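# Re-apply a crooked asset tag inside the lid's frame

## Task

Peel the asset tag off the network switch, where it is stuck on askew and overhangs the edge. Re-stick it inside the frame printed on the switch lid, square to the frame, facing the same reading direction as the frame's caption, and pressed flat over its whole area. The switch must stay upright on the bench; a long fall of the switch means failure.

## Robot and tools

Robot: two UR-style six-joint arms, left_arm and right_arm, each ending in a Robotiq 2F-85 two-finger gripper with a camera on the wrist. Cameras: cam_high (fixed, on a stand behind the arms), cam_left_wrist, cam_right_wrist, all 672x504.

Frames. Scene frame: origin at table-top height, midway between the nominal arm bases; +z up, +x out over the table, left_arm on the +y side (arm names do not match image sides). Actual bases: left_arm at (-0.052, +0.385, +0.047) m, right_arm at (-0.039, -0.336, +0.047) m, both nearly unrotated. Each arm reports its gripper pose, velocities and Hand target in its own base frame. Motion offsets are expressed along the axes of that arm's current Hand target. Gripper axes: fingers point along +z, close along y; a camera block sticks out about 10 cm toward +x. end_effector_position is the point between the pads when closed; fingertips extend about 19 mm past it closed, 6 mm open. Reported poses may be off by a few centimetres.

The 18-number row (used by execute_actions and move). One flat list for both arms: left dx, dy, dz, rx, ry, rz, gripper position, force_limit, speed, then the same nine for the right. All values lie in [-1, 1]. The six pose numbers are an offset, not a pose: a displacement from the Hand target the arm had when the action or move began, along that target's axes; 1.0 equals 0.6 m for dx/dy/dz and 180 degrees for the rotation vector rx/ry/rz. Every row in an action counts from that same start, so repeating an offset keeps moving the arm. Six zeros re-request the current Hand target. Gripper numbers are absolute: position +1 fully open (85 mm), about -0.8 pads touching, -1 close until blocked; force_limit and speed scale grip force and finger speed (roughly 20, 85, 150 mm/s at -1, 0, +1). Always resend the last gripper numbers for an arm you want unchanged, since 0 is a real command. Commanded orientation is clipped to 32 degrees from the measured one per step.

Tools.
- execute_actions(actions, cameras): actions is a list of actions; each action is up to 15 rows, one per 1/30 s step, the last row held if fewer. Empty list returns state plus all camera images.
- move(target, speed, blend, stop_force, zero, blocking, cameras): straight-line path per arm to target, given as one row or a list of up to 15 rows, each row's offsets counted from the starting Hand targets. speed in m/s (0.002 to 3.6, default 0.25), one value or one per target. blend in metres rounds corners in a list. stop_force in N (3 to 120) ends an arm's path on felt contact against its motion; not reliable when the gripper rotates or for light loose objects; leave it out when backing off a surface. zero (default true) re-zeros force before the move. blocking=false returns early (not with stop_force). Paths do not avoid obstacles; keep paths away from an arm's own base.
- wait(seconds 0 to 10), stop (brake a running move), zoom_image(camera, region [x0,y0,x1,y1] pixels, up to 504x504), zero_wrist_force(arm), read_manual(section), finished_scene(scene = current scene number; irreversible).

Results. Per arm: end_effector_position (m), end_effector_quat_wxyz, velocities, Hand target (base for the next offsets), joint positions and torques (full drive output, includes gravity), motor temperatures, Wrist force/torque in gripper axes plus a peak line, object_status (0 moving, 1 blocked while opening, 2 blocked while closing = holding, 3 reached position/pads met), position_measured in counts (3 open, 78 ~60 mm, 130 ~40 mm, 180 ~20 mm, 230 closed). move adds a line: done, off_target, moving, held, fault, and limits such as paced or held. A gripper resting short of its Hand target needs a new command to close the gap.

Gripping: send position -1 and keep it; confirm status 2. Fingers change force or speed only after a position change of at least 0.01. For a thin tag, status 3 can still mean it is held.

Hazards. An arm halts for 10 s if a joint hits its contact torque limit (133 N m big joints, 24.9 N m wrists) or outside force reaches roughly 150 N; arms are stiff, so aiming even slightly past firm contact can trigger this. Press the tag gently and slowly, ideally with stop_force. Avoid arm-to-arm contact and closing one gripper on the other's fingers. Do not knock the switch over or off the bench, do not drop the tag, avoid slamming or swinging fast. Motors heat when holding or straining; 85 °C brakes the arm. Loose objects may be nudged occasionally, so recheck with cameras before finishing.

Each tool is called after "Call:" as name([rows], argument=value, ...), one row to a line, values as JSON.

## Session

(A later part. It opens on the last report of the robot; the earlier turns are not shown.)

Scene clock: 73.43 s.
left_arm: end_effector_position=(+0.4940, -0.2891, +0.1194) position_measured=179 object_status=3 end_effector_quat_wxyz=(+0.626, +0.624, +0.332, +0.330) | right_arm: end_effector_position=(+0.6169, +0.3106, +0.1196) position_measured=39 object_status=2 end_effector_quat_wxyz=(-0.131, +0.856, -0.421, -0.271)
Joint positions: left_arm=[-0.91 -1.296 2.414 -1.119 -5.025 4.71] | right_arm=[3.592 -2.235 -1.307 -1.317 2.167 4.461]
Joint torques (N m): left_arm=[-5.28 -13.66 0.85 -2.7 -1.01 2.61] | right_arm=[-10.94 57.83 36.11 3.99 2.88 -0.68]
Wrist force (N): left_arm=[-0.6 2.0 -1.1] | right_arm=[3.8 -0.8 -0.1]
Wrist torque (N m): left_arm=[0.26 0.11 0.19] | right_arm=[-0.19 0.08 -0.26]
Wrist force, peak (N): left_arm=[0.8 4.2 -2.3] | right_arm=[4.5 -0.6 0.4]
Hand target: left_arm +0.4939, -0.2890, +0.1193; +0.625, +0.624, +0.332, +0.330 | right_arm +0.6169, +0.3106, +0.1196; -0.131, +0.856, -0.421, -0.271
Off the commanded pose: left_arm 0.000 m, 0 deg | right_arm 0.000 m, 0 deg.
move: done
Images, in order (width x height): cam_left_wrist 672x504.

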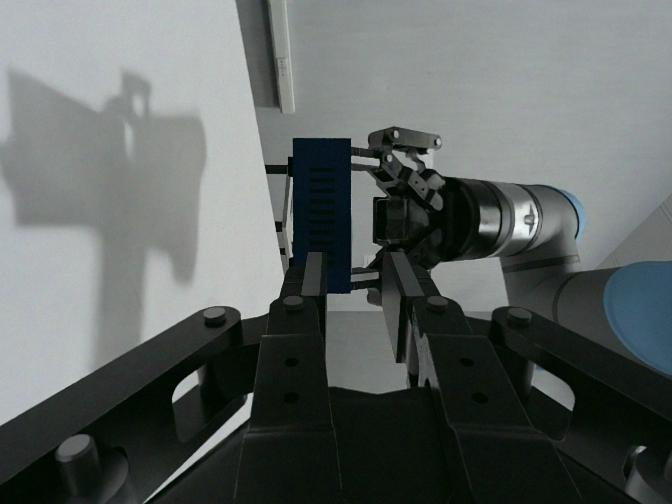

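Call:
move(target=[0,0.001,0.0777,0,0,0,-0.4,0,0,0,0,0,0,0,0,-1,0.5,-1], speed=0.05, stop_force=5)

Call:
move(target=[0,0,0,0,0,0,-1,1,-0.8,0,0,0,0,0,0,-1,0.5,-1])

Call:
wait(seconds=0.5, cameras=["cam_left_wrist"])

Call:
zoom_image(camera="cam_left_wrist", region=[220, 120, 460, 360])

Scene clock: 76.03 s.
left_arm: end_effector_position=(+0.5325, -0.3152, +0.1199) position_measured=179 object_status=3 end_effector_quat_wxyz=(+0.625, +0.624, +0.332, +0.330) | right_arm: end_effector_position=(+0.6169, +0.3106, +0.1196) position_measured=39 object_status=2 end_effector_quat_wxyz=(-0.131, +0.856, -0.421, -0.271)
Joint positions: left_arm=[-0.867 -1.221 2.282 -1.062 -4.983 4.71] | right_arm=[3.592 -2.235 -1.307 -1.317 2.167 4.461]
Joint torques (N m): left_arm=[-6.66 -34.41 0.14 -3.28 -1.25 -1.8] | right_arm=[-1.97 56.31 33.45 2.19 2.76 1.1]
Wrist force (N): left_arm=[-0.4 2.5 -1.3] | right_arm=[4.0 -0.9 -0.1]
Wrist torque (N m): left_arm=[0.32 0.08 0.19] | right_arm=[-0.22 0.07 -0.27]
Wrist force, peak (N): left_arm=[-0.5 3.2 -3.5] | right_arm=[7.3 -1.9 -1.4]
Hand target: left_arm +0.5325, -0.3152, +0.1199; +0.625, +0.624, +0.332, +0.330 | right_arm +0.6169, +0.3106, +0.1196; -0.131, +0.856, -0.421, -0.271
Off the commanded pose: left_arm 0.000 m, 0 deg | right_arm 0.000 m, 0 deg.
move: done

Scene clock: 77.00 s.
left_arm: end_effector_position=(+0.5325, -0.3152, +0.1199) position_measured=232 object_status=0 end_effector_quat_wxyz=(+0.626, +0.624, +0.332, +0.330) | right_arm: end_effector_position=(+0.6169, +0.3106, +0.1196) position_measured=39 object_status=2 end_effector_quat_wxyz=(-0.131, +0.856, -0.421, -0.271)
Joint positions: left_arm=[-0.867 -1.221 2.282 -1.062 -4.983 4.71] | right_arm=[3.592 -2.235 -1.307 -1.317 2.167 4.461]
Joint torques (N m): left_arm=[-6.28 -32.67 0.3 -2.22 -1.26 -2.07] | right_arm=[7.79 54.08 31.03 1.52 2.34 1.39]
Wrist force (N): left_arm=[-0.1 4.4 -2.6] | right_arm=[5.4 -1.0 -0.4]
Wrist torque (N m): left_arm=[0.32 0.04 0.18] | right_arm=[-0.16 0.11 -0.27]
Wrist force, peak (N): left_arm=[-0.1 4.4 -2.6] | right_arm=[6.4 -1.0 0.4]
Hand target: left_arm +0.5325, -0.3152, +0.1199; +0.625, +0.624, +0.332, +0.330 | right_arm +0.6169, +0.3106, +0.1196; -0.131, +0.856, -0.421, -0.271
Off the commanded pose: left_arm 0.000 m, 0 deg | right_arm 0.000 m, 0 deg.
move: done

Scene clock: 77.50 s.
left_arm: end_effector_position=(+0.5325, -0.3152, +0.1199) position_measured=232 object_status=3 end_effector_quat_wxyz=(+0.625, +0.624, +0.332, +0.330) | right_arm: end_effector_position=(+0.6169, +0.3106, +0.1196) position_measured=39 object_status=2 end_effector_quat_wxyz=(-0.131, +0.856, -0.421, -0.271)
Joint positions: left_arm=[-0.867 -1.221 2.282 -1.062 -4.983 4.71] | right_arm=[3.592 -2.235 -1.307 -1.317 2.167 4.461]
Joint torques (N m): left_arm=[-6.47 -30.89 0.63 -1.28 -1.22 -1.95] | right_arm=[9.33 54.36 29.46 1.82 2.1 1.18]
Wrist force (N): left_arm=[-0.3 3.3 -2.2] | right_arm=[6.2 -0.9 0.0]
Wrist torque (N m): left_arm=[0.27 0.05 0.18] | right_arm=[-0.14 0.09 -0.26]
Wrist force, peak (N): left_arm=[-0.4 4.3 -2.3] | right_arm=[6.6 -0.9 0.5]
Hand target: left_arm +0.5325, -0.3152, +0.1199; +0.625, +0.624, +0.332, +0.330 | right_arm +0.6169, +0.3106, +0.1196; -0.131, +0.856, -0.421, -0.271
Tool commands: left_gripper/position=-1.0 left_gripper/force_limit=+1.0 left_gripper/speed=-0.8 right_gripper/position=-1.0 right_gripper/force_limit=+0.5 right_gripper/speed=-1.0
Off the commanded pose: left_arm 0.000 m, 0 deg | right_arm 0.000 m, 0 deg.
wait: 0.50 s; at rest by 0.17 s
Images, in order (width x height): cam_left_wrist 672x504.

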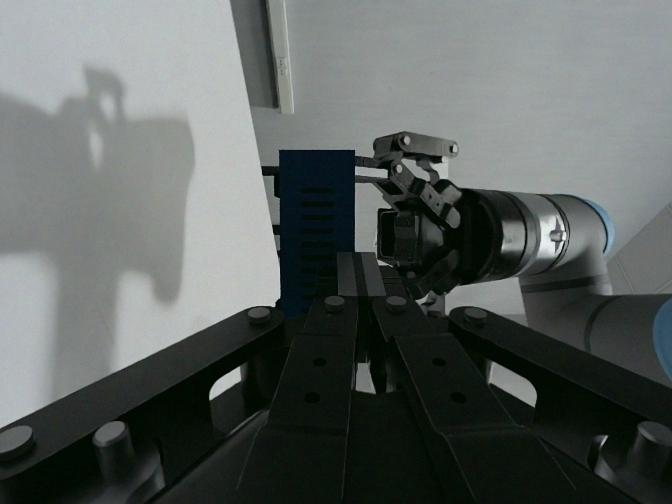

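Scaled by 2.100 from the camera's 672x504 image, which has a finer 960x720 frame.

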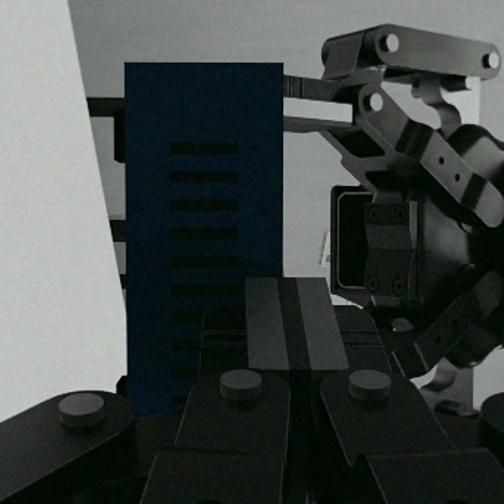

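Call:
move([
  [0,0.012,0.0022,0.111,0,0,-1,1,-0.8,0,0,0,0,0,0,-1,0.5,-1],
  [0,0.0225,0.008,0.222,0,0,-1,1,-0.8,0,0,0,0,0,0,-1,0.5,-1],
  [0,0.031,0.0175,0.333,0,0,-1,1,-0.8,0,0,0,0,0,0,-1,0.5,-1],
  [0,0.036,0.026,0.41,0,0,-1,1,-0.8,0,0,0,0,0,0,-1,0.5,-1],
], blend=0.003, speed=0.15, cameras=["cam_left_wrist","cam_right_wrist"])

Call:
zoom_image(camera="cam_left_wrist", region=[180, 60, 460, 340])

Call:
zoom_image(camera="cam_right_wrist", region=[220, 200, 520, 420])

Scene clock: 82.93 s.
left_arm: end_effector_position=(+0.5421, -0.3216, +0.1392) position_measured=232 object_status=3 end_effector_quat_wxyz=(+0.207, +0.859, +0.455, +0.108) | right_arm: end_effector_position=(+0.6169, +0.3106, +0.1196) position_measured=39 object_status=2 end_effector_quat_wxyz=(-0.131, +0.856, -0.421, -0.271)
Joint positions: left_arm=[-0.783 -1.05 1.357 0.799 -4.794 4.545] | right_arm=[3.592 -2.235 -1.307 -1.317 2.167 4.461]
Joint torques (N m): left_arm=[3.5 -46.04 -5.47 0.28 -0.93 -1.95] | right_arm=[-7.6 46.76 14.42 4.08 1.92 1.2]
Wrist force (N): left_arm=[-0.3 1.5 -4.1] | right_arm=[7.4 -0.9 2.1]
Wrist torque (N m): left_arm=[0.07 0.11 0.20] | right_arm=[-0.16 0.29 -0.26]
Wrist force, peak (N): left_arm=[0.4 2.3 -6.3] | right_arm=[10.3 -1.0 2.3]
Hand target: left_arm +0.5420, -0.3216, +0.1392; +0.207, +0.859, +0.455, +0.108 (not the last commanded pose) | right_arm +0.6169, +0.3106, +0.1196; -0.131, +0.856, -0.421, -0.271
Off the commanded pose: left_arm 0.005 m, 11 deg | right_arm 0.000 m, 0 deg.
move: held (left_arm; a check stopped the path); path passed 3 of 4 targets; limits=held
pose unreachable (left arm): on one or more control steps of this call, first in action 0 (counted from 0), this arm could not follow its commanded pose, so it was not sent that pose on those steps. It may still have moved: this result reports where it is.
cause: moving toward the commanded pose would bring a part of the arm too close to another arm (a part of this arm just beyond joint 3 (elbow) and a part of the right arm just beyond its joint 3 (elbow), 8 mm apart when this arm was first held).
Images, in order (width x height): cam_left_wrist 672x504, cam_right_wrist 672x504.

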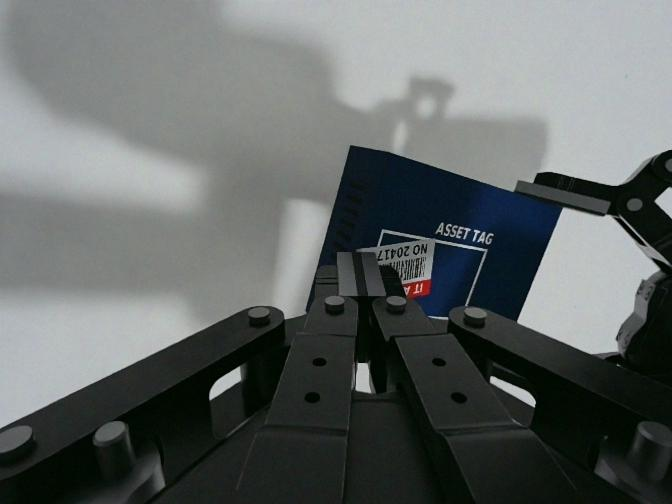

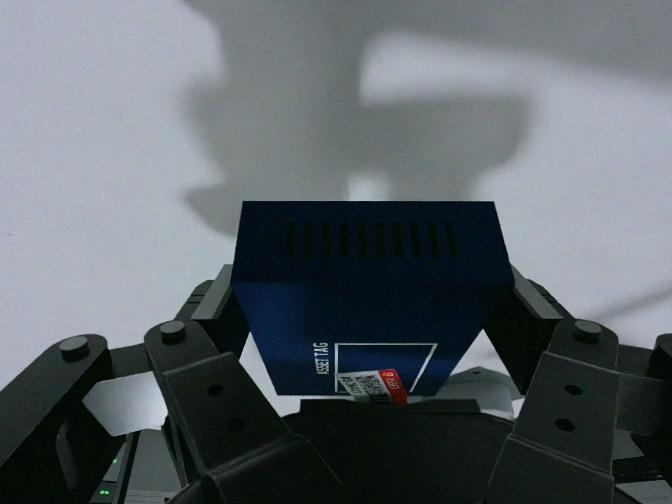

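Scaled by 1.800 from the camera's 672x504 image, which has a finer 960x720 frame.

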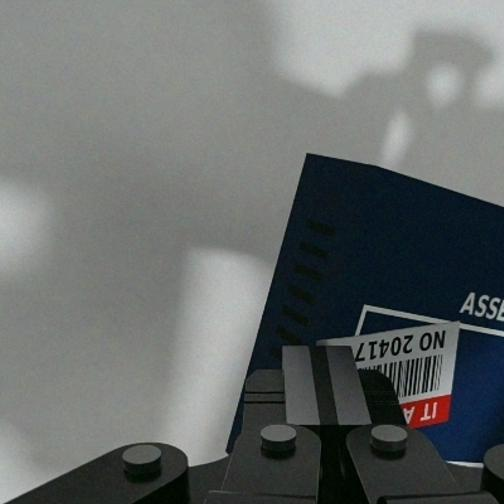

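Scaled by 1.680 from the camera's 672x504 image, which has a finer 960x720 frame.

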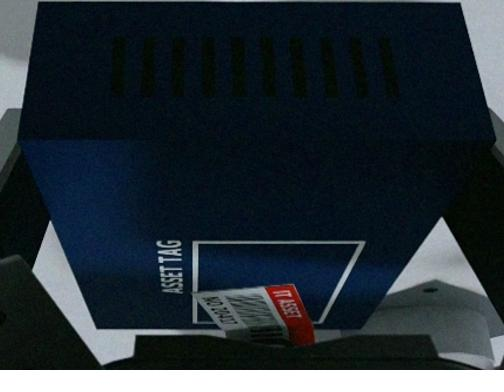

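Call:
move([
  [0,0,0,0,0,0,-1,1,-0.8,0.01,0,0.034,0,0,0,-1,0.5,-1],
  [0,0,0,0,0,0,-1,1,-0.8,0.022,0,0.075,0,0,0,-1,0.5,-1],
], blend=0.003, speed=0.03, cameras=["cam_left_wrist","cam_right_wrist"])

Call:
zoom_image(camera="cam_left_wrist", region=[240, 120, 460, 340])

Call:
zoom_image(camera="cam_right_wrist", region=[220, 200, 520, 420])

Scene clock: 85.37 s.
left_arm: end_effector_position=(+0.5420, -0.3216, +0.1392) position_measured=232 object_status=3 end_effector_quat_wxyz=(+0.207, +0.859, +0.455, +0.108) | right_arm: end_effector_position=(+0.6074, +0.3225, +0.0749) position_measured=39 object_status=2 end_effector_quat_wxyz=(-0.131, +0.856, -0.421, -0.271)
Joint positions: left_arm=[-0.783 -1.05 1.357 0.799 -4.794 4.545] | right_arm=[3.613 -2.27 -1.376 -1.2 2.17 4.485]
Joint torques (N m): left_arm=[-4.98 -45.39 -35.14 2.39 -0.03 -2.1] | right_arm=[-0.06 57.27 34.72 1.39 2.59 0.07]
Wrist force (N): left_arm=[-0.2 1.0 -0.9] | right_arm=[3.7 -0.9 -0.4]
Wrist torque (N m): left_arm=[0.13 0.08 0.20] | right_arm=[-0.22 0.07 -0.27]
Wrist force, peak (N): left_arm=[0.6 2.7 10.2] | right_arm=[-9.0 2.1 -3.7]
Hand target: left_arm +0.5420, -0.3216, +0.1392; +0.207, +0.859, +0.455, +0.108 | right_arm +0.6075, +0.3225, +0.0752; -0.131, +0.856, -0.421, -0.271
Off the commanded pose: left_arm 0.000 m, 0 deg | right_arm 0.000 m, 0 deg.
move: done
Images, in order (width x height): cam_left_wrist 672x504, cam_right_wrist 672x504.

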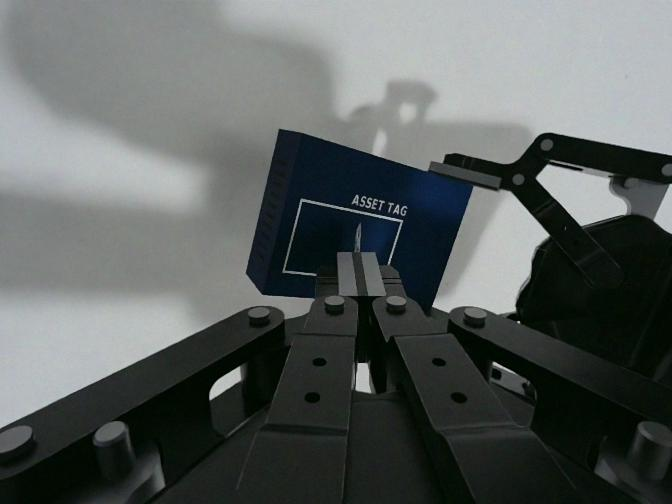

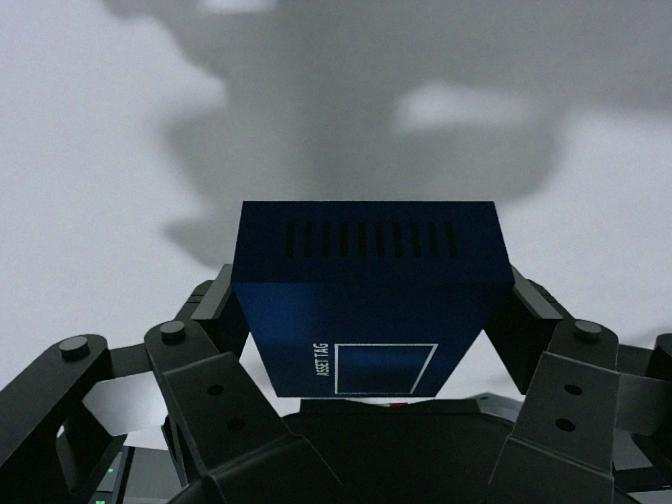

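Scaled by 2.291 from the camera's 672x504 image, which has a finer 960x720 frame.

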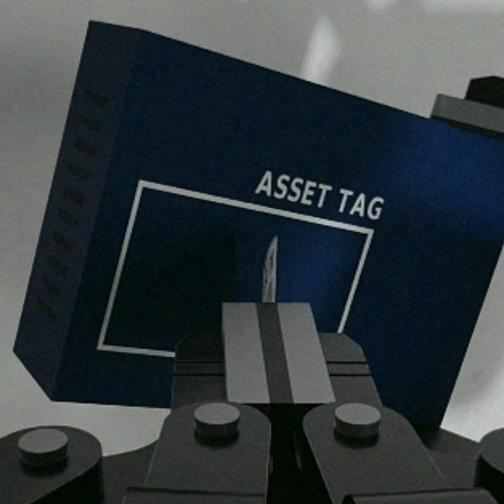

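Scaled by 1.680 from the camera's 672x504 image, which has a finer 960x720 frame.

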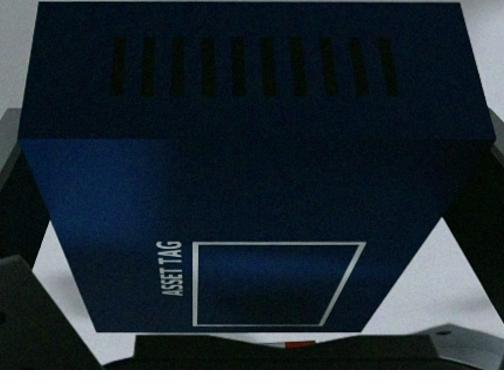

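Call:
move([
  [0,0,0,0,0,0,-1,1,-0.8,0.145,0,0.015,0,0,0,-1,0.5,-1],
  [0,0,0,0,0,0,-1,1,-0.8,0.176,0,0.076,0,0,0,-1,0.5,-1],
], speed=[0.12,0.04], stop_force=8, cameras=["all"])

Scene clock: 89.10 s.
left_arm: end_effector_position=(+0.5420, -0.3216, +0.1392) position_measured=232 object_status=3 end_effector_quat_wxyz=(+0.207, +0.859, +0.455, +0.108) | right_arm: end_effector_position=(+0.6446, +0.2740, -0.0173) position_measured=39 object_status=2 end_effector_quat_wxyz=(-0.131, +0.856, -0.421, -0.271)
Joint positions: left_arm=[-0.783 -1.05 1.357 0.799 -4.794 4.545] | right_arm=[3.531 -2.433 -1.327 -1.14 2.157 4.388]
Joint torques (N m): left_arm=[-4.7 -46.78 -34.66 2.47 -1.47 -1.99] | right_arm=[-11.2 49.79 32.07 4.07 1.46 -1.76]
Wrist force (N): left_arm=[-0.2 0.9 -0.3] | right_arm=[1.3 -0.3 -2.9]
Wrist torque (N m): left_arm=[0.14 0.08 0.21] | right_arm=[-0.03 0.02 -0.34]
Wrist force, peak (N): left_arm=[-0.3 1.4 -0.9] | right_arm=[-21.9 18.1 -49.3]
Hand target: left_arm +0.5420, -0.3216, +0.1392; +0.207, +0.859, +0.455, +0.108 | right_arm +0.6446, +0.2740, -0.0173; -0.131, +0.856, -0.421, -0.271 (not the last commanded pose)
Off the commanded pose: left_arm 0.000 m, 0 deg | right_arm 0.006 m, 0 deg.
move: contact (right_arm); path passed 1 of 2 targets

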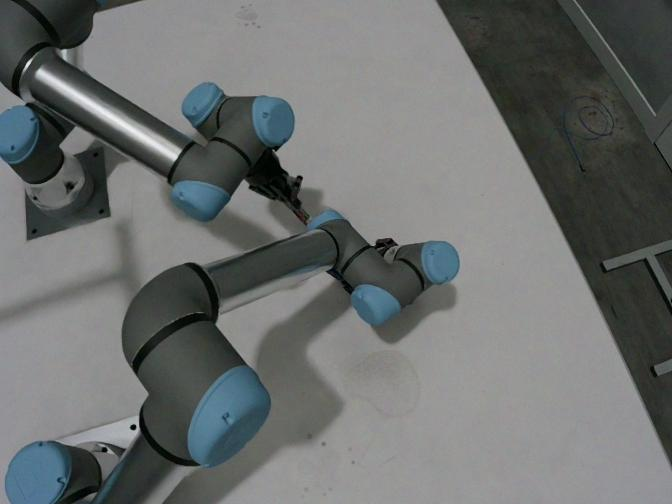

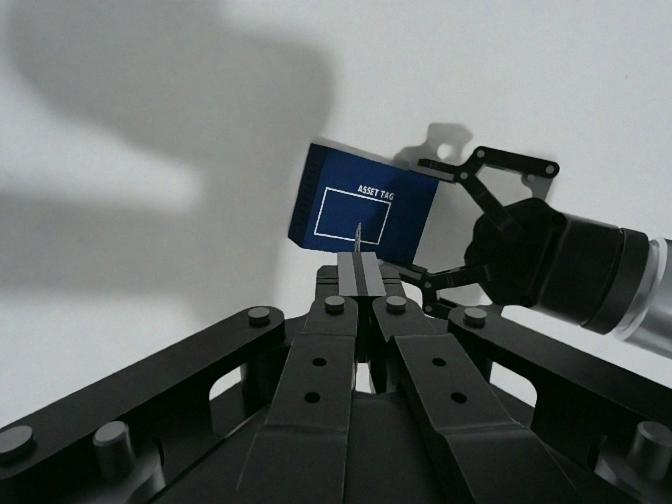

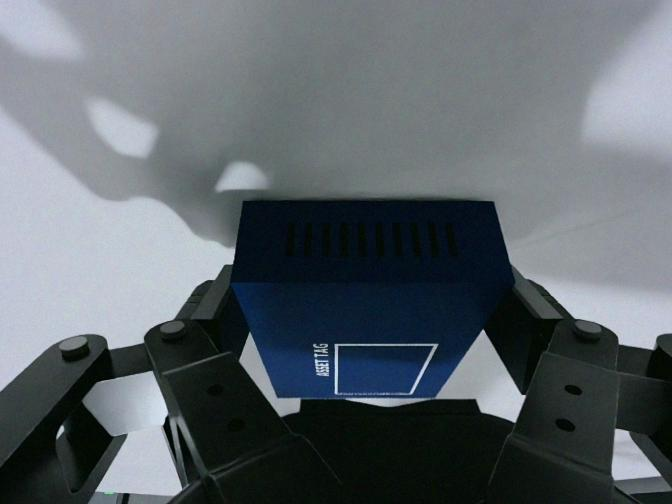

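Call:
move(target=[0.062,-0.153,-0.242,0,0,0,-1,1,-0.8,0,0,0,0,0,0,1,0.5,-0.8], speed=0.2)

Call:
move([
  [0,0,0,0,0,0,-1,1,-0.8,-0.077,0,-0.109,0,0,0,1,0.5,-0.8],
  [0,0,0,0,0,0,-1,1,-0.8,-0.135,0,-0.114,0,0.194,0,1,0.5,-0.8],
], cameras=["all"])

Scene clock: 91.23 s.
left_arm: end_effector_position=(+0.4408, -0.2076, +0.2266) position_measured=232 object_status=3 end_effector_quat_wxyz=(+0.207, +0.859, +0.455, +0.108) | right_arm: end_effector_position=(+0.6446, +0.2740, -0.0173) position_measured=3 object_status=3 end_effector_quat_wxyz=(-0.131, +0.856, -0.421, -0.271)
Joint positions: left_arm=[-0.756 -1.444 1.659 0.889 -4.782 4.569] | right_arm=[3.531 -2.433 -1.327 -1.14 2.157 4.388]
Joint torques (N m): left_arm=[-7.4 -32.17 -34.43 1.38 -1.27 -2.09] | right_arm=[-5.35 53.88 30.73 4.08 1.76 -1.64]
Wrist force (N): left_arm=[-0.4 0.8 -0.5] | right_arm=[2.5 0.0 -2.7]
Wrist torque (N m): left_arm=[0.11 0.12 0.13] | right_arm=[-0.10 -0.11 -0.25]
Wrist force, peak (N): left_arm=[-1.1 2.3 1.3] | right_arm=[5.2 0.2 -0.2]
Hand target: left_arm +0.4408, -0.2076, +0.2267; +0.207, +0.859, +0.455, +0.108 | right_arm +0.6446, +0.2740, -0.0173; -0.131, +0.856, -0.421, -0.271
Off the commanded pose: left_arm 0.000 m, 0 deg | right_arm 0.000 m, 0 deg.
move: done

Scene clock: 93.70 s.
left_arm: end_effector_position=(+0.4408, -0.2076, +0.2267) position_measured=232 object_status=3 end_effector_quat_wxyz=(+0.207, +0.859, +0.455, +0.108) | right_arm: end_effector_position=(+0.6283, +0.2956, +0.0852) position_measured=3 object_status=3 end_effector_quat_wxyz=(+0.001, +0.898, -0.441, -0.002)
Joint positions: left_arm=[-0.756 -1.444 1.659 0.889 -4.782 4.569] | right_arm=[3.773 -2.149 -1.458 -1.109 1.574 4.686]
Joint torques (N m): left_arm=[-6.88 -31.88 -35.34 2.18 -1.47 -2.07] | right_arm=[-6.72 39.31 35.37 1.43 -1.06 -1.01]
Wrist force (N): left_arm=[-0.4 0.9 -0.5] | right_arm=[1.0 -0.1 -1.5]
Wrist torque (N m): left_arm=[0.10 0.10 0.13] | right_arm=[-0.03 -0.05 0.00]
Wrist force, peak (N): left_arm=[-0.3 1.2 -0.9] | right_arm=[0.9 0.1 -5.2]
Hand target: left_arm +0.4408, -0.2076, +0.2267; +0.207, +0.859, +0.455, +0.108 | right_arm +0.6284, +0.2956, +0.0852; +0.001, +0.898, -0.441, -0.002
Off the commanded pose: left_arm 0.000 m, 0 deg | right_arm 0.000 m, 0 deg.
move: done

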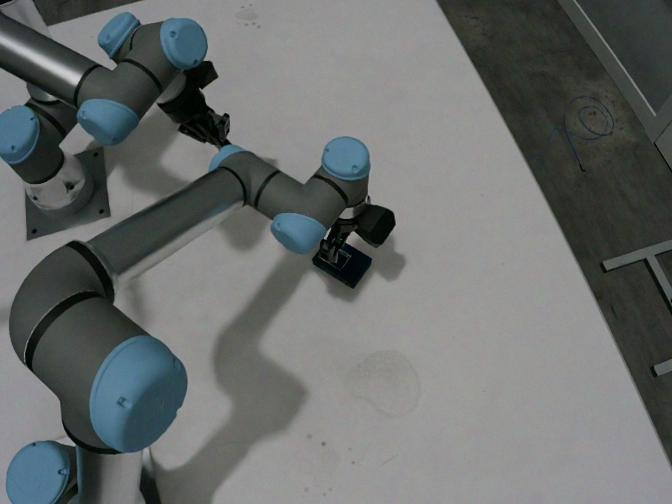

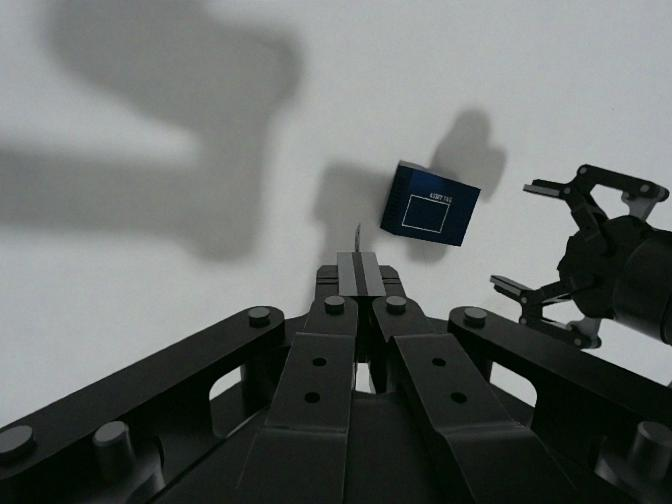

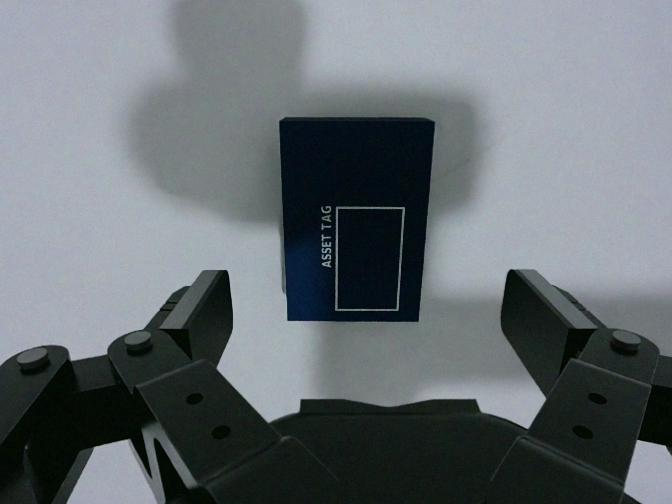

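Call:
move(target=[0,0,0,0,0,0,-1,1,-0.8,-0.0083,0.001,0.178,0,0,0,1,0.5,-0.8], speed=0.1, stop_force=8)

Call:
move(target=[0,0,0,0,0,0,-1,1,-0.8,0,0,0,0,0,0,-1,-0.6,-1])

Call:
wait(seconds=0.5)

Call:
move([
  [0,0,0,0,0,0,-1,1,-0.8,0,0,-0.05,0,0,0,-1,-0.6,-1],
  [0,0,0,0,0,0,-1,1,-0.8,-0.06,0.04,-0.05,0,0,-0.54,-1,-0.6,-1],
], speed=0.35)

Call:
move([
  [0,0,0,0,0,0,-1,1,-0.8,0,0,0,0,0,-0.539,-1,-0.6,-1],
], speed=0.35, cameras=["all"])

Scene clock: 96.80 s.
left_arm: end_effector_position=(+0.4408, -0.2076, +0.2267) position_measured=232 object_status=3 end_effector_quat_wxyz=(+0.207, +0.859, +0.455, +0.108) | right_arm: end_effector_position=(+0.6244, +0.2992, -0.0216) position_measured=3 object_status=3 end_effector_quat_wxyz=(+0.001, +0.898, -0.441, -0.002)
Joint positions: left_arm=[-0.756 -1.444 1.659 0.889 -4.782 4.569] | right_arm=[3.781 -2.282 -1.547 -0.887 1.573 4.694]
Joint torques (N m): left_arm=[-6.4 -31.64 -35.49 2.06 -1.3 -2.04] | right_arm=[-9.57 46.67 32.84 4.54 0.76 -1.11]
Wrist force (N): left_arm=[-0.5 1.0 -0.5] | right_arm=[1.3 -0.2 -1.7]
Wrist torque (N m): left_arm=[0.13 0.13 0.13] | right_arm=[-0.05 -0.09 -0.15]
Wrist force, peak (N): left_arm=[-0.1 1.4 -0.7] | right_arm=[0.8 -0.2 -3.5]
Hand target: left_arm +0.4408, -0.2076, +0.2267; +0.207, +0.859, +0.455, +0.108 | right_arm +0.6244, +0.2991, -0.0216; +0.001, +0.898, -0.441, -0.002
Off the commanded pose: left_arm 0.000 m, 0 deg | right_arm 0.000 m, 0 deg.
move: done

Scene clock: 97.70 s.
left_arm: end_effector_position=(+0.4408, -0.2076, +0.2267) position_measured=232 object_status=3 end_effector_quat_wxyz=(+0.207, +0.859, +0.455, +0.108) | right_arm: end_effector_position=(+0.6244, +0.2992, -0.0215) position_measured=36 object_status=2 end_effector_quat_wxyz=(+0.001, +0.898, -0.441, -0.002)
Joint positions: left_arm=[-0.756 -1.444 1.659 0.889 -4.782 4.569] | right_arm=[3.781 -2.282 -1.546 -0.887 1.573 4.694]
Joint torques (N m): left_arm=[-6.97 -31.5 -35.68 2.18 -1.32 -2.16] | right_arm=[-9.99 41 25.38 0.76 0.88 -1.2]
Wrist force (N): left_arm=[-0.5 1.0 -0.1] | right_arm=[0.7 1.9 -13.0]
Wrist torque (N m): left_arm=[0.13 0.13 0.13] | right_arm=[-0.01 -0.07 -0.02]
Wrist force, peak (N): left_arm=[-0.4 1.2 -0.9] | right_arm=[0.4 1.9 -14.0]
Hand target: left_arm +0.4408, -0.2076, +0.2267; +0.207, +0.859, +0.455, +0.108 | right_arm +0.6244, +0.2991, -0.0216; +0.001, +0.898, -0.441, -0.002
Off the commanded pose: left_arm 0.000 m, 0 deg | right_arm 0.000 m, 0 deg.
move: done

Scene clock: 98.20 s.
left_arm: end_effector_position=(+0.4408, -0.2076, +0.2267) position_measured=232 object_status=3 end_effector_quat_wxyz=(+0.207, +0.859, +0.455, +0.108) | right_arm: end_effector_position=(+0.6244, +0.2992, -0.0215) position_measured=36 object_status=2 end_effector_quat_wxyz=(+0.001, +0.898, -0.441, -0.002)
Joint positions: left_arm=[-0.756 -1.444 1.659 0.889 -4.782 4.569] | right_arm=[3.781 -2.282 -1.546 -0.887 1.573 4.694]
Joint torques (N m): left_arm=[-6.74 -31.87 -35.73 2.15 -1.35 -2.21] | right_arm=[-8.69 38.09 18.19 0.47 0.91 -1.38]
Wrist force (N): left_arm=[-0.2 0.9 -0.7] | right_arm=[0.6 1.1 -14.1]
Wrist torque (N m): left_arm=[0.09 0.08 0.13] | right_arm=[0.01 -0.09 -0.02]
Wrist force, peak (N): left_arm=[-0.2 1.3 -0.7] | right_arm=[0.4 1.1 -14.2]
Hand target: left_arm +0.4408, -0.2076, +0.2267; +0.207, +0.859, +0.455, +0.108 | right_arm +0.6244, +0.2991, -0.0216; +0.001, +0.898, -0.441, -0.002
Tool commands: left_gripper/position=-1.0 left_gripper/force_limit=+1.0 left_gripper/speed=-0.8 right_gripper/position=-1.0 right_gripper/force_limit=-0.6 right_gripper/speed=-1.0
Off the commanded pose: left_arm 0.000 m, 0 deg | right_arm 0.000 m, 0 deg.
wait: 0.50 s; at rest by 0.17 s

Scene clock: 101.70 s.
left_arm: end_effector_position=(+0.4408, -0.2076, +0.2267) position_measured=232 object_status=3 end_effector_quat_wxyz=(+0.207, +0.859, +0.455, +0.108) | right_arm: end_effector_position=(+0.5834, +0.3130, +0.0086) position_measured=36 object_status=2 end_effector_quat_wxyz=(-0.001, +0.924, +0.382, -0.002)
Joint positions: left_arm=[-0.756 -1.444 1.659 0.889 -4.782 4.569] | right_arm=[3.836 -2.181 -1.635 -0.899 1.574 3.052]
Joint torques (N m): left_arm=[-6.22 -31.49 -35.62 2.11 -1.36 -2.09] | right_arm=[-9.33 39.49 33.42 2.58 0.74 -1.18]
Wrist force (N): left_arm=[-0.3 1.1 -0.2] | right_arm=[1.4 0.1 1.5]
Wrist torque (N m): left_arm=[0.15 0.10 0.13] | right_arm=[-0.02 -0.09 -0.15]
Wrist force, peak (N): left_arm=[-0.2 1.3 -1.0] | right_arm=[0.6 0.3 -13.2]
Hand target: left_arm +0.4408, -0.2076, +0.2267; +0.207, +0.859, +0.455, +0.108 | right_arm +0.5835, +0.3129, +0.0086; -0.001, +0.924, +0.382, -0.002
Off the commanded pose: left_arm 0.000 m, 0 deg | right_arm 0.000 m, 0 deg.
move: done

Scene clock: 104.63 s.
left_arm: end_effector_position=(+0.4408, -0.2076, +0.2267) position_measured=232 object_status=3 end_effector_quat_wxyz=(+0.207, +0.859, +0.455, +0.108) | right_arm: end_effector_position=(+0.5835, +0.3130, +0.0086) position_measured=36 object_status=2 end_effector_quat_wxyz=(-0.002, +0.326, +0.945, -0.001)
Joint positions: left_arm=[-0.756 -1.444 1.659 0.889 -4.782 4.569] | right_arm=[3.836 -2.181 -1.635 -0.899 1.574 1.359]
Joint torques (N m): left_arm=[-6.31 -32.45 -35.68 2.19 -1.35 -1.86] | right_arm=[-10.62 41.58 27.63 2.02 0.67 -1.28]
Wrist force (N): left_arm=[-0.1 1.0 -0.1] | right_arm=[1.2 -0.4 1.5]
Wrist torque (N m): left_arm=[0.13 0.06 0.13] | right_arm=[-0.08 -0.06 -0.15]
Wrist force, peak (N): left_arm=[-0.3 1.2 -1.1] | right_arm=[1.4 -0.1 1.9]
Hand target: left_arm +0.4408, -0.2076, +0.2267; +0.207, +0.859, +0.455, +0.108 | right_arm +0.5835, +0.3129, +0.0086; -0.002, +0.326, +0.945, -0.001
Off the commanded pose: left_arm 0.000 m, 0 deg | right_arm 0.000 m, 0 deg.
move: done

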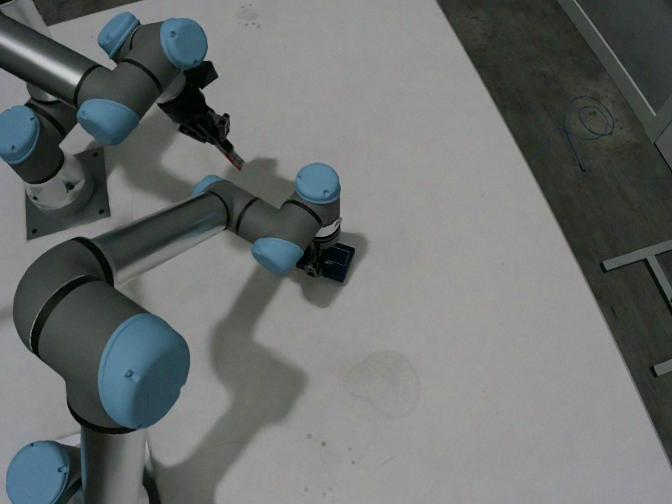

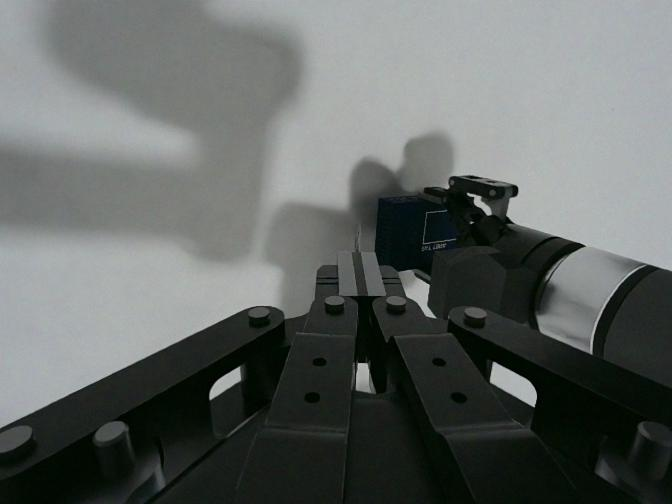

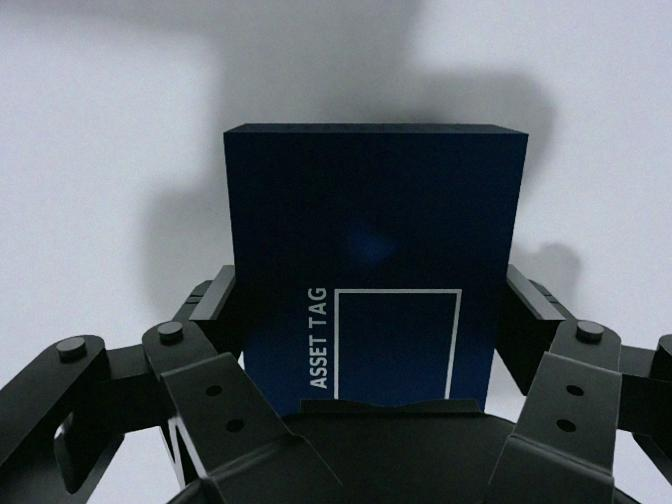

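Call:
move(target=[0,0,0,0,0,0,-1,1,-0.8,0,0,0.0515,0,0,0,-1,-0.6,-1], speed=0.03, stop_force=5)

Call:
move(target=[0,0,0,0,0,0,-1,1,-0.8,0,0,0,0,0,0,1,-0.6,-0.8])

Call:
wait(seconds=0.5)

Call:
move(target=[0,0,0,0,0,0,-1,1,-0.8,0.06,0,-0.25,0,0,0,1,-0.6,-0.8], cameras=["all"])

Call:
zoom_image(camera="cam_right_wrist", region=[220, 80, 460, 320])

Call:
zoom_image(camera="cam_high", region=[200, 110, 280, 190])

Scene clock: 107.30 s.
left_arm: end_effector_position=(+0.4408, -0.2076, +0.2267) position_measured=232 object_status=3 end_effector_quat_wxyz=(+0.207, +0.859, +0.455, +0.108) | right_arm: end_effector_position=(+0.5834, +0.3129, -0.0211) position_measured=36 object_status=2 end_effector_quat_wxyz=(-0.002, +0.326, +0.945, -0.001)
Joint positions: left_arm=[-0.756 -1.444 1.659 0.889 -4.782 4.569] | right_arm=[3.836 -2.226 -1.651 -0.838 1.574 1.359]
Joint torques (N m): left_arm=[-7.02 -31.4 -35.43 2.15 -1.39 -2.05] | right_arm=[2.4 53.21 32.26 4.9 -0.88 1.15]
Wrist force (N): left_arm=[-0.2 1.0 -0.3] | right_arm=[1.2 -0.3 1.8]
Wrist torque (N m): left_arm=[0.14 0.07 0.13] | right_arm=[-0.09 -0.07 -0.15]
Wrist force, peak (N): left_arm=[-0.3 1.4 -0.9] | right_arm=[2.7 -9.8 -20.3]
Hand target: left_arm +0.4408, -0.2076, +0.2267; +0.207, +0.859, +0.455, +0.108 | right_arm +0.5834, +0.3129, -0.0211; -0.002, +0.326, +0.945, -0.001 (not the last commanded pose)
Off the commanded pose: left_arm 0.000 m, 0 deg | right_arm 0.001 m, 0 deg.
move: contact (right_arm)

Scene clock: 107.97 s.
left_arm: end_effector_position=(+0.4408, -0.2076, +0.2267) position_measured=232 object_status=3 end_effector_quat_wxyz=(+0.207, +0.859, +0.455, +0.108) | right_arm: end_effector_position=(+0.5834, +0.3129, -0.0210) position_measured=3 object_status=3 end_effector_quat_wxyz=(-0.002, +0.326, +0.945, -0.001)
Joint positions: left_arm=[-0.756 -1.444 1.659 0.889 -4.782 4.569] | right_arm=[3.836 -2.226 -1.651 -0.838 1.574 1.359]
Joint torques (N m): left_arm=[-6.02 -31.25 -35.32 2.28 -1.28 -2.02] | right_arm=[-0.96 46.21 26.85 2.62 -0.89 0.88]
Wrist force (N): left_arm=[-0.4 1.1 -0.5] | right_arm=[1.2 -0.3 -1.6]
Wrist torque (N m): left_arm=[0.13 0.11 0.13] | right_arm=[-0.08 -0.09 -0.14]
Wrist force, peak (N): left_arm=[-0.6 1.1 -0.7] | right_arm=[1.5 0.2 -1.8]
Hand target: left_arm +0.4408, -0.2076, +0.2267; +0.207, +0.859, +0.455, +0.108 | right_arm +0.5834, +0.3129, -0.0211; -0.002, +0.326, +0.945, -0.001
Off the commanded pose: left_arm 0.000 m, 0 deg | right_arm 0.000 m, 0 deg.
move: done

Scene clock: 108.47 s.
left_arm: end_effector_position=(+0.4408, -0.2076, +0.2267) position_measured=232 object_status=3 end_effector_quat_wxyz=(+0.207, +0.859, +0.455, +0.108) | right_arm: end_effector_position=(+0.5834, +0.3129, -0.0210) position_measured=3 object_status=3 end_effector_quat_wxyz=(-0.002, +0.326, +0.945, -0.001)
Joint positions: left_arm=[-0.756 -1.444 1.659 0.889 -4.782 4.569] | right_arm=[3.836 -2.226 -1.651 -0.838 1.574 1.359]
Joint torques (N m): left_arm=[-6.83 -31.62 -35.79 2.21 -1.41 -2.03] | right_arm=[-3.65 42.09 22.51 1.56 -0.71 0.83]
Wrist force (N): left_arm=[-0.1 1.1 -0.5] | right_arm=[1.2 0.0 -1.4]
Wrist torque (N m): left_arm=[0.14 0.07 0.12] | right_arm=[-0.02 -0.09 -0.16]
Wrist force, peak (N): left_arm=[-0.3 1.2 -0.7] | right_arm=[1.6 -0.4 -1.4]
Hand target: left_arm +0.4408, -0.2076, +0.2267; +0.207, +0.859, +0.455, +0.108 | right_arm +0.5834, +0.3129, -0.0211; -0.002, +0.326, +0.945, -0.001
Tool commands: left_gripper/position=-1.0 left_gripper/force_limit=+1.0 left_gripper/speed=-0.8 right_gripper/position=+1.0 right_gripper/force_limit=-0.6 right_gripper/speed=-0.8
Off the commanded pose: left_arm 0.000 m, 0 deg | right_arm 0.000 m, 0 deg.
wait: 0.50 s; at rest by 0.17 s

Scene clock: 109.60 s.
left_arm: end_effector_position=(+0.4408, -0.2076, +0.2267) position_measured=232 object_status=3 end_effector_quat_wxyz=(+0.207, +0.859, +0.455, +0.108) | right_arm: end_effector_position=(+0.5557, +0.3352, +0.1290) position_measured=3 object_status=3 end_effector_quat_wxyz=(-0.002, +0.326, +0.945, -0.001)
Joint positions: left_arm=[-0.756 -1.444 1.659 0.889 -4.782 4.569] | right_arm=[3.89 -2.006 -1.561 -1.149 1.574 1.413]
Joint torques (N m): left_arm=[-6.52 -31.99 -35.65 2.13 -1.34 -2.03] | right_arm=[-11.65 49.9 11.3 1.49 0.67 -1.88]
Wrist force (N): left_arm=[-0.2 1.1 -0.1] | right_arm=[1.4 0.0 -1.4]
Wrist torque (N m): left_arm=[0.15 0.07 0.13] | right_arm=[-0.02 -0.13 -0.11]
Wrist force, peak (N): left_arm=[-0.3 1.2 -0.9] | right_arm=[2.3 -0.1 -4.7]
Hand target: left_arm +0.4408, -0.2076, +0.2267; +0.207, +0.859, +0.455, +0.108 | right_arm +0.5557, +0.3351, +0.1291; -0.002, +0.326, +0.945, -0.001
Off the commanded pose: left_arm 0.000 m, 0 deg | right_arm 0.000 m, 0 deg.
move: done

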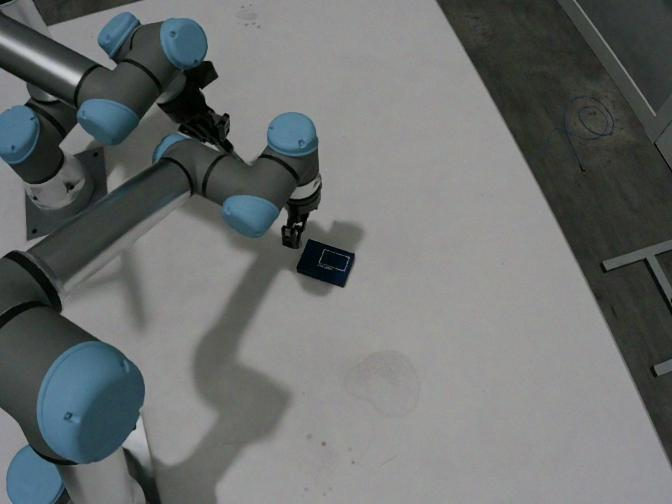

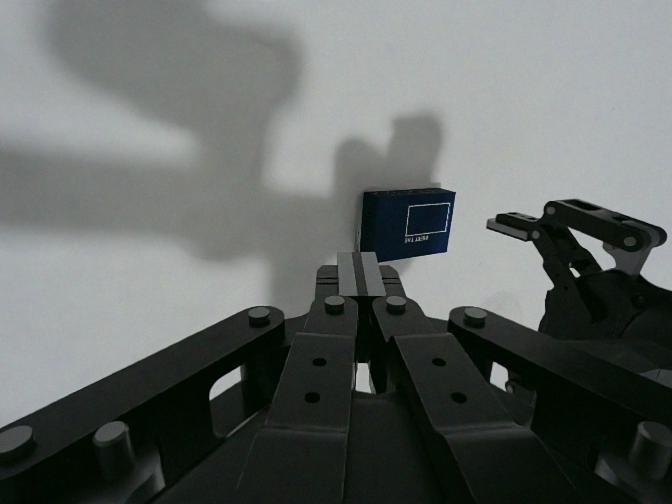

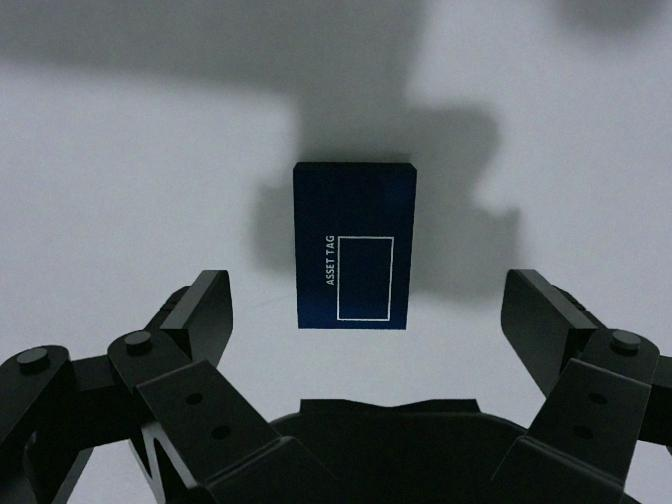

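Scaled by 2.100 from the camera's 672x504 image, which has a finer 960x720 frame.

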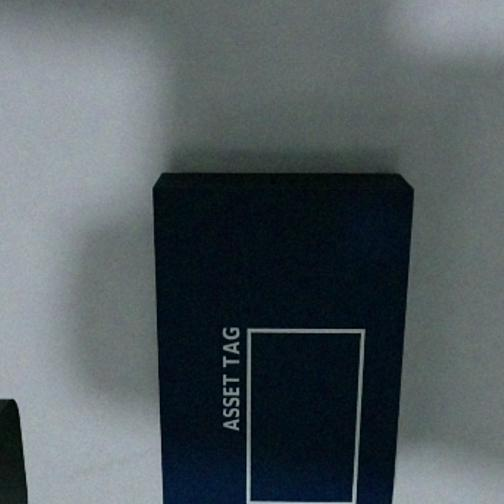

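Scaled by 6.300 from the camera's 672x504 image, which has a finer 960x720 frame.

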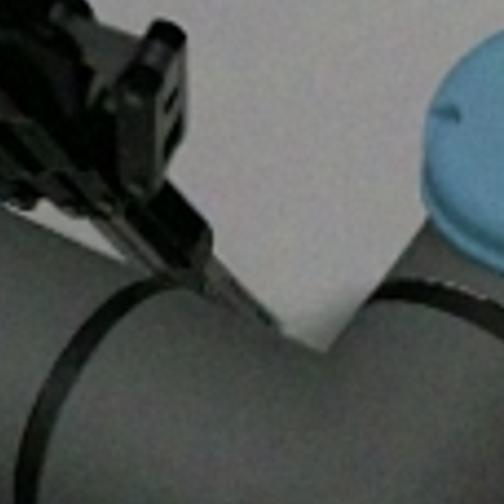

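Call:
move([
  [0,0,0,0,0,0,-1,1,-0.8,-0.19,0.008,-0.06,0,0,0.5,1,-0.6,-0.8],
], speed=0.4)

Call:
move([
  [0,0,0,0,0,0,-1,1,-0.8,0.0,0.18,0,0,0,0.5,1,-0.6,-0.8],
], speed=0.4)

Call:
move([
  [0,0,0,0,0,0,-1,1,-0.8,0,0,0,0,-0.139,0,1,-0.6,-0.8],
], cameras=["all"])

Scene clock: 114.37 s.
left_arm: end_effector_position=(+0.4408, -0.2076, +0.2267) position_measured=232 object_status=3 end_effector_quat_wxyz=(+0.207, +0.859, +0.455, +0.108) | right_arm: end_effector_position=(+0.6486, +0.2685, +0.1647) position_measured=3 object_status=3 end_effector_quat_wxyz=(-0.001, +0.899, +0.438, -0.002)
Joint positions: left_arm=[-0.756 -1.444 1.659 0.889 -4.782 4.569] | right_arm=[3.724 -2.097 -1.324 -1.295 1.573 2.818]
Joint torques (N m): left_arm=[-7 -31.54 -35.45 2.17 -1.2 -1.91] | right_arm=[11.5 51.15 11.72 4.72 -0.88 1.43]
Wrist force (N): left_arm=[-0.2 0.9 -0.6] | right_arm=[1.1 0.0 -1.6]
Wrist torque (N m): left_arm=[0.10 0.07 0.13] | right_arm=[-0.02 -0.07 0.01]
Wrist force, peak (N): left_arm=[-0.1 1.4 -0.8] | right_arm=[2.1 -0.2 -1.2]
Hand target: left_arm +0.4408, -0.2076, +0.2267; +0.207, +0.859, +0.455, +0.108 | right_arm +0.6485, +0.2686, +0.1647; -0.001, +0.899, +0.438, -0.002
Off the commanded pose: left_arm 0.000 m, 0 deg | right_arm 0.000 m, 0 deg.
move: done

Scene clock: 116.87 s.
left_arm: end_effector_position=(+0.4408, -0.2076, +0.2267) position_measured=232 object_status=3 end_effector_quat_wxyz=(+0.207, +0.859, +0.455, +0.108) | right_arm: end_effector_position=(+0.7336, +0.2019, +0.1643) position_measured=3 object_status=3 end_effector_quat_wxyz=(+0.001, +0.945, -0.326, -0.002)
Joint positions: left_arm=[-0.756 -1.444 1.659 0.889 -4.782 4.569] | right_arm=[3.586 -2.244 -1.084 -1.387 1.573 4.25]
Joint torques (N m): left_arm=[-6.95 -31.83 -35.16 2.21 -1.33 -1.89] | right_arm=[10.49 57.79 11.51 4.59 -0.92 1.33]
Wrist force (N): left_arm=[-0.2 1.2 -0.3] | right_arm=[1.1 -0.3 -1.7]
Wrist torque (N m): left_arm=[0.14 0.08 0.13] | right_arm=[-0.05 -0.07 -0.01]
Wrist force, peak (N): left_arm=[-0.5 1.3 -0.9] | right_arm=[1.6 -1.5 -1.5]
Hand target: left_arm +0.4408, -0.2076, +0.2267; +0.207, +0.859, +0.455, +0.108 | right_arm +0.7336, +0.2019, +0.1643; +0.001, +0.945, -0.326, -0.002
Off the commanded pose: left_arm 0.000 m, 0 deg | right_arm 0.000 m, 0 deg.
move: done

Scene clock: 118.27 s.
left_arm: end_effector_position=(+0.4408, -0.2076, +0.2267) position_measured=232 object_status=3 end_effector_quat_wxyz=(+0.207, +0.859, +0.455, +0.108) | right_arm: end_effector_position=(+0.7336, +0.2019, +0.1643) position_measured=3 object_status=3 end_effector_quat_wxyz=(-0.070, +0.922, -0.319, -0.207)
Joint positions: left_arm=[-0.756 -1.444 1.659 0.889 -4.782 4.569] | right_arm=[3.466 -2.466 -0.691 -1.81 1.933 4.084]
Joint torques (N m): left_arm=[-5.89 -31.59 -35.47 2.11 -1.25 -1.96] | right_arm=[9.79 56.99 17.41 1.5 1.59 1.54]
Wrist force (N): left_arm=[-0.2 1.2 -0.4] | right_arm=[2.4 -0.1 -2.4]
Wrist torque (N m): left_arm=[0.16 0.08 0.13] | right_arm=[-0.08 -0.14 -0.23]
Wrist force, peak (N): left_arm=[-0.5 1.4 -0.9] | right_arm=[3.2 0.2 -2.6]
Hand target: left_arm +0.4408, -0.2076, +0.2267; +0.207, +0.859, +0.455, +0.108 | right_arm +0.7336, +0.2019, +0.1643; -0.070, +0.922, -0.319, -0.207
Off the commanded pose: left_arm 0.000 m, 0 deg | right_arm 0.000 m, 0 deg.
move: done

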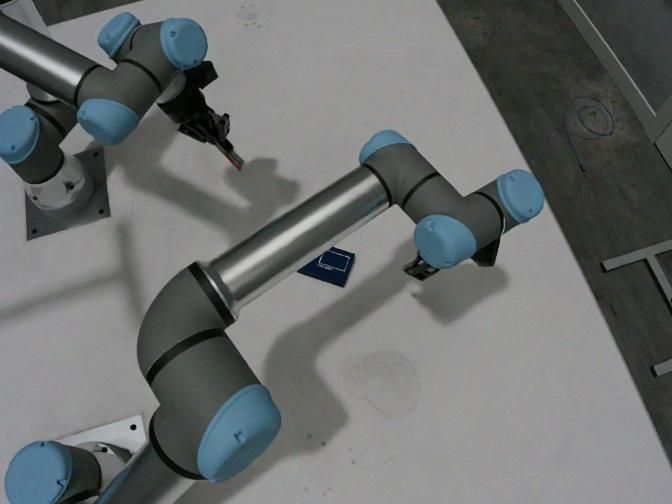

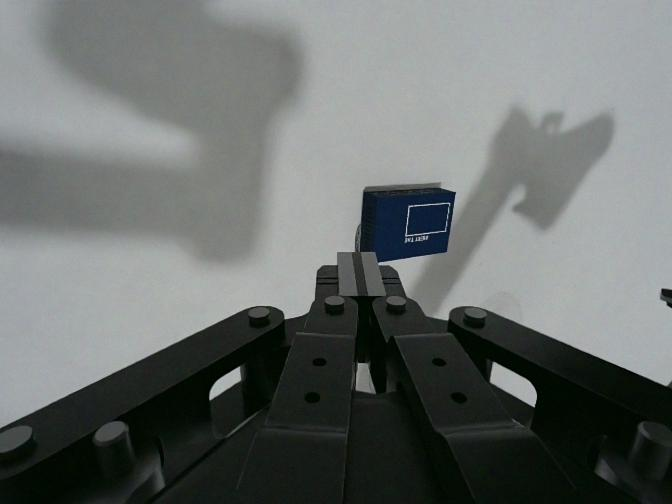

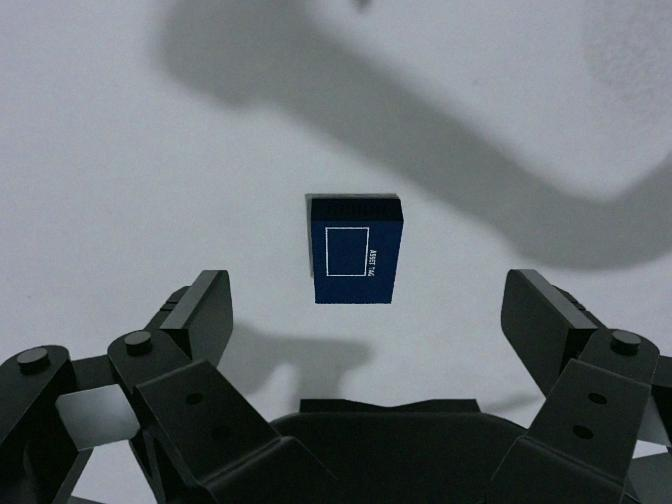

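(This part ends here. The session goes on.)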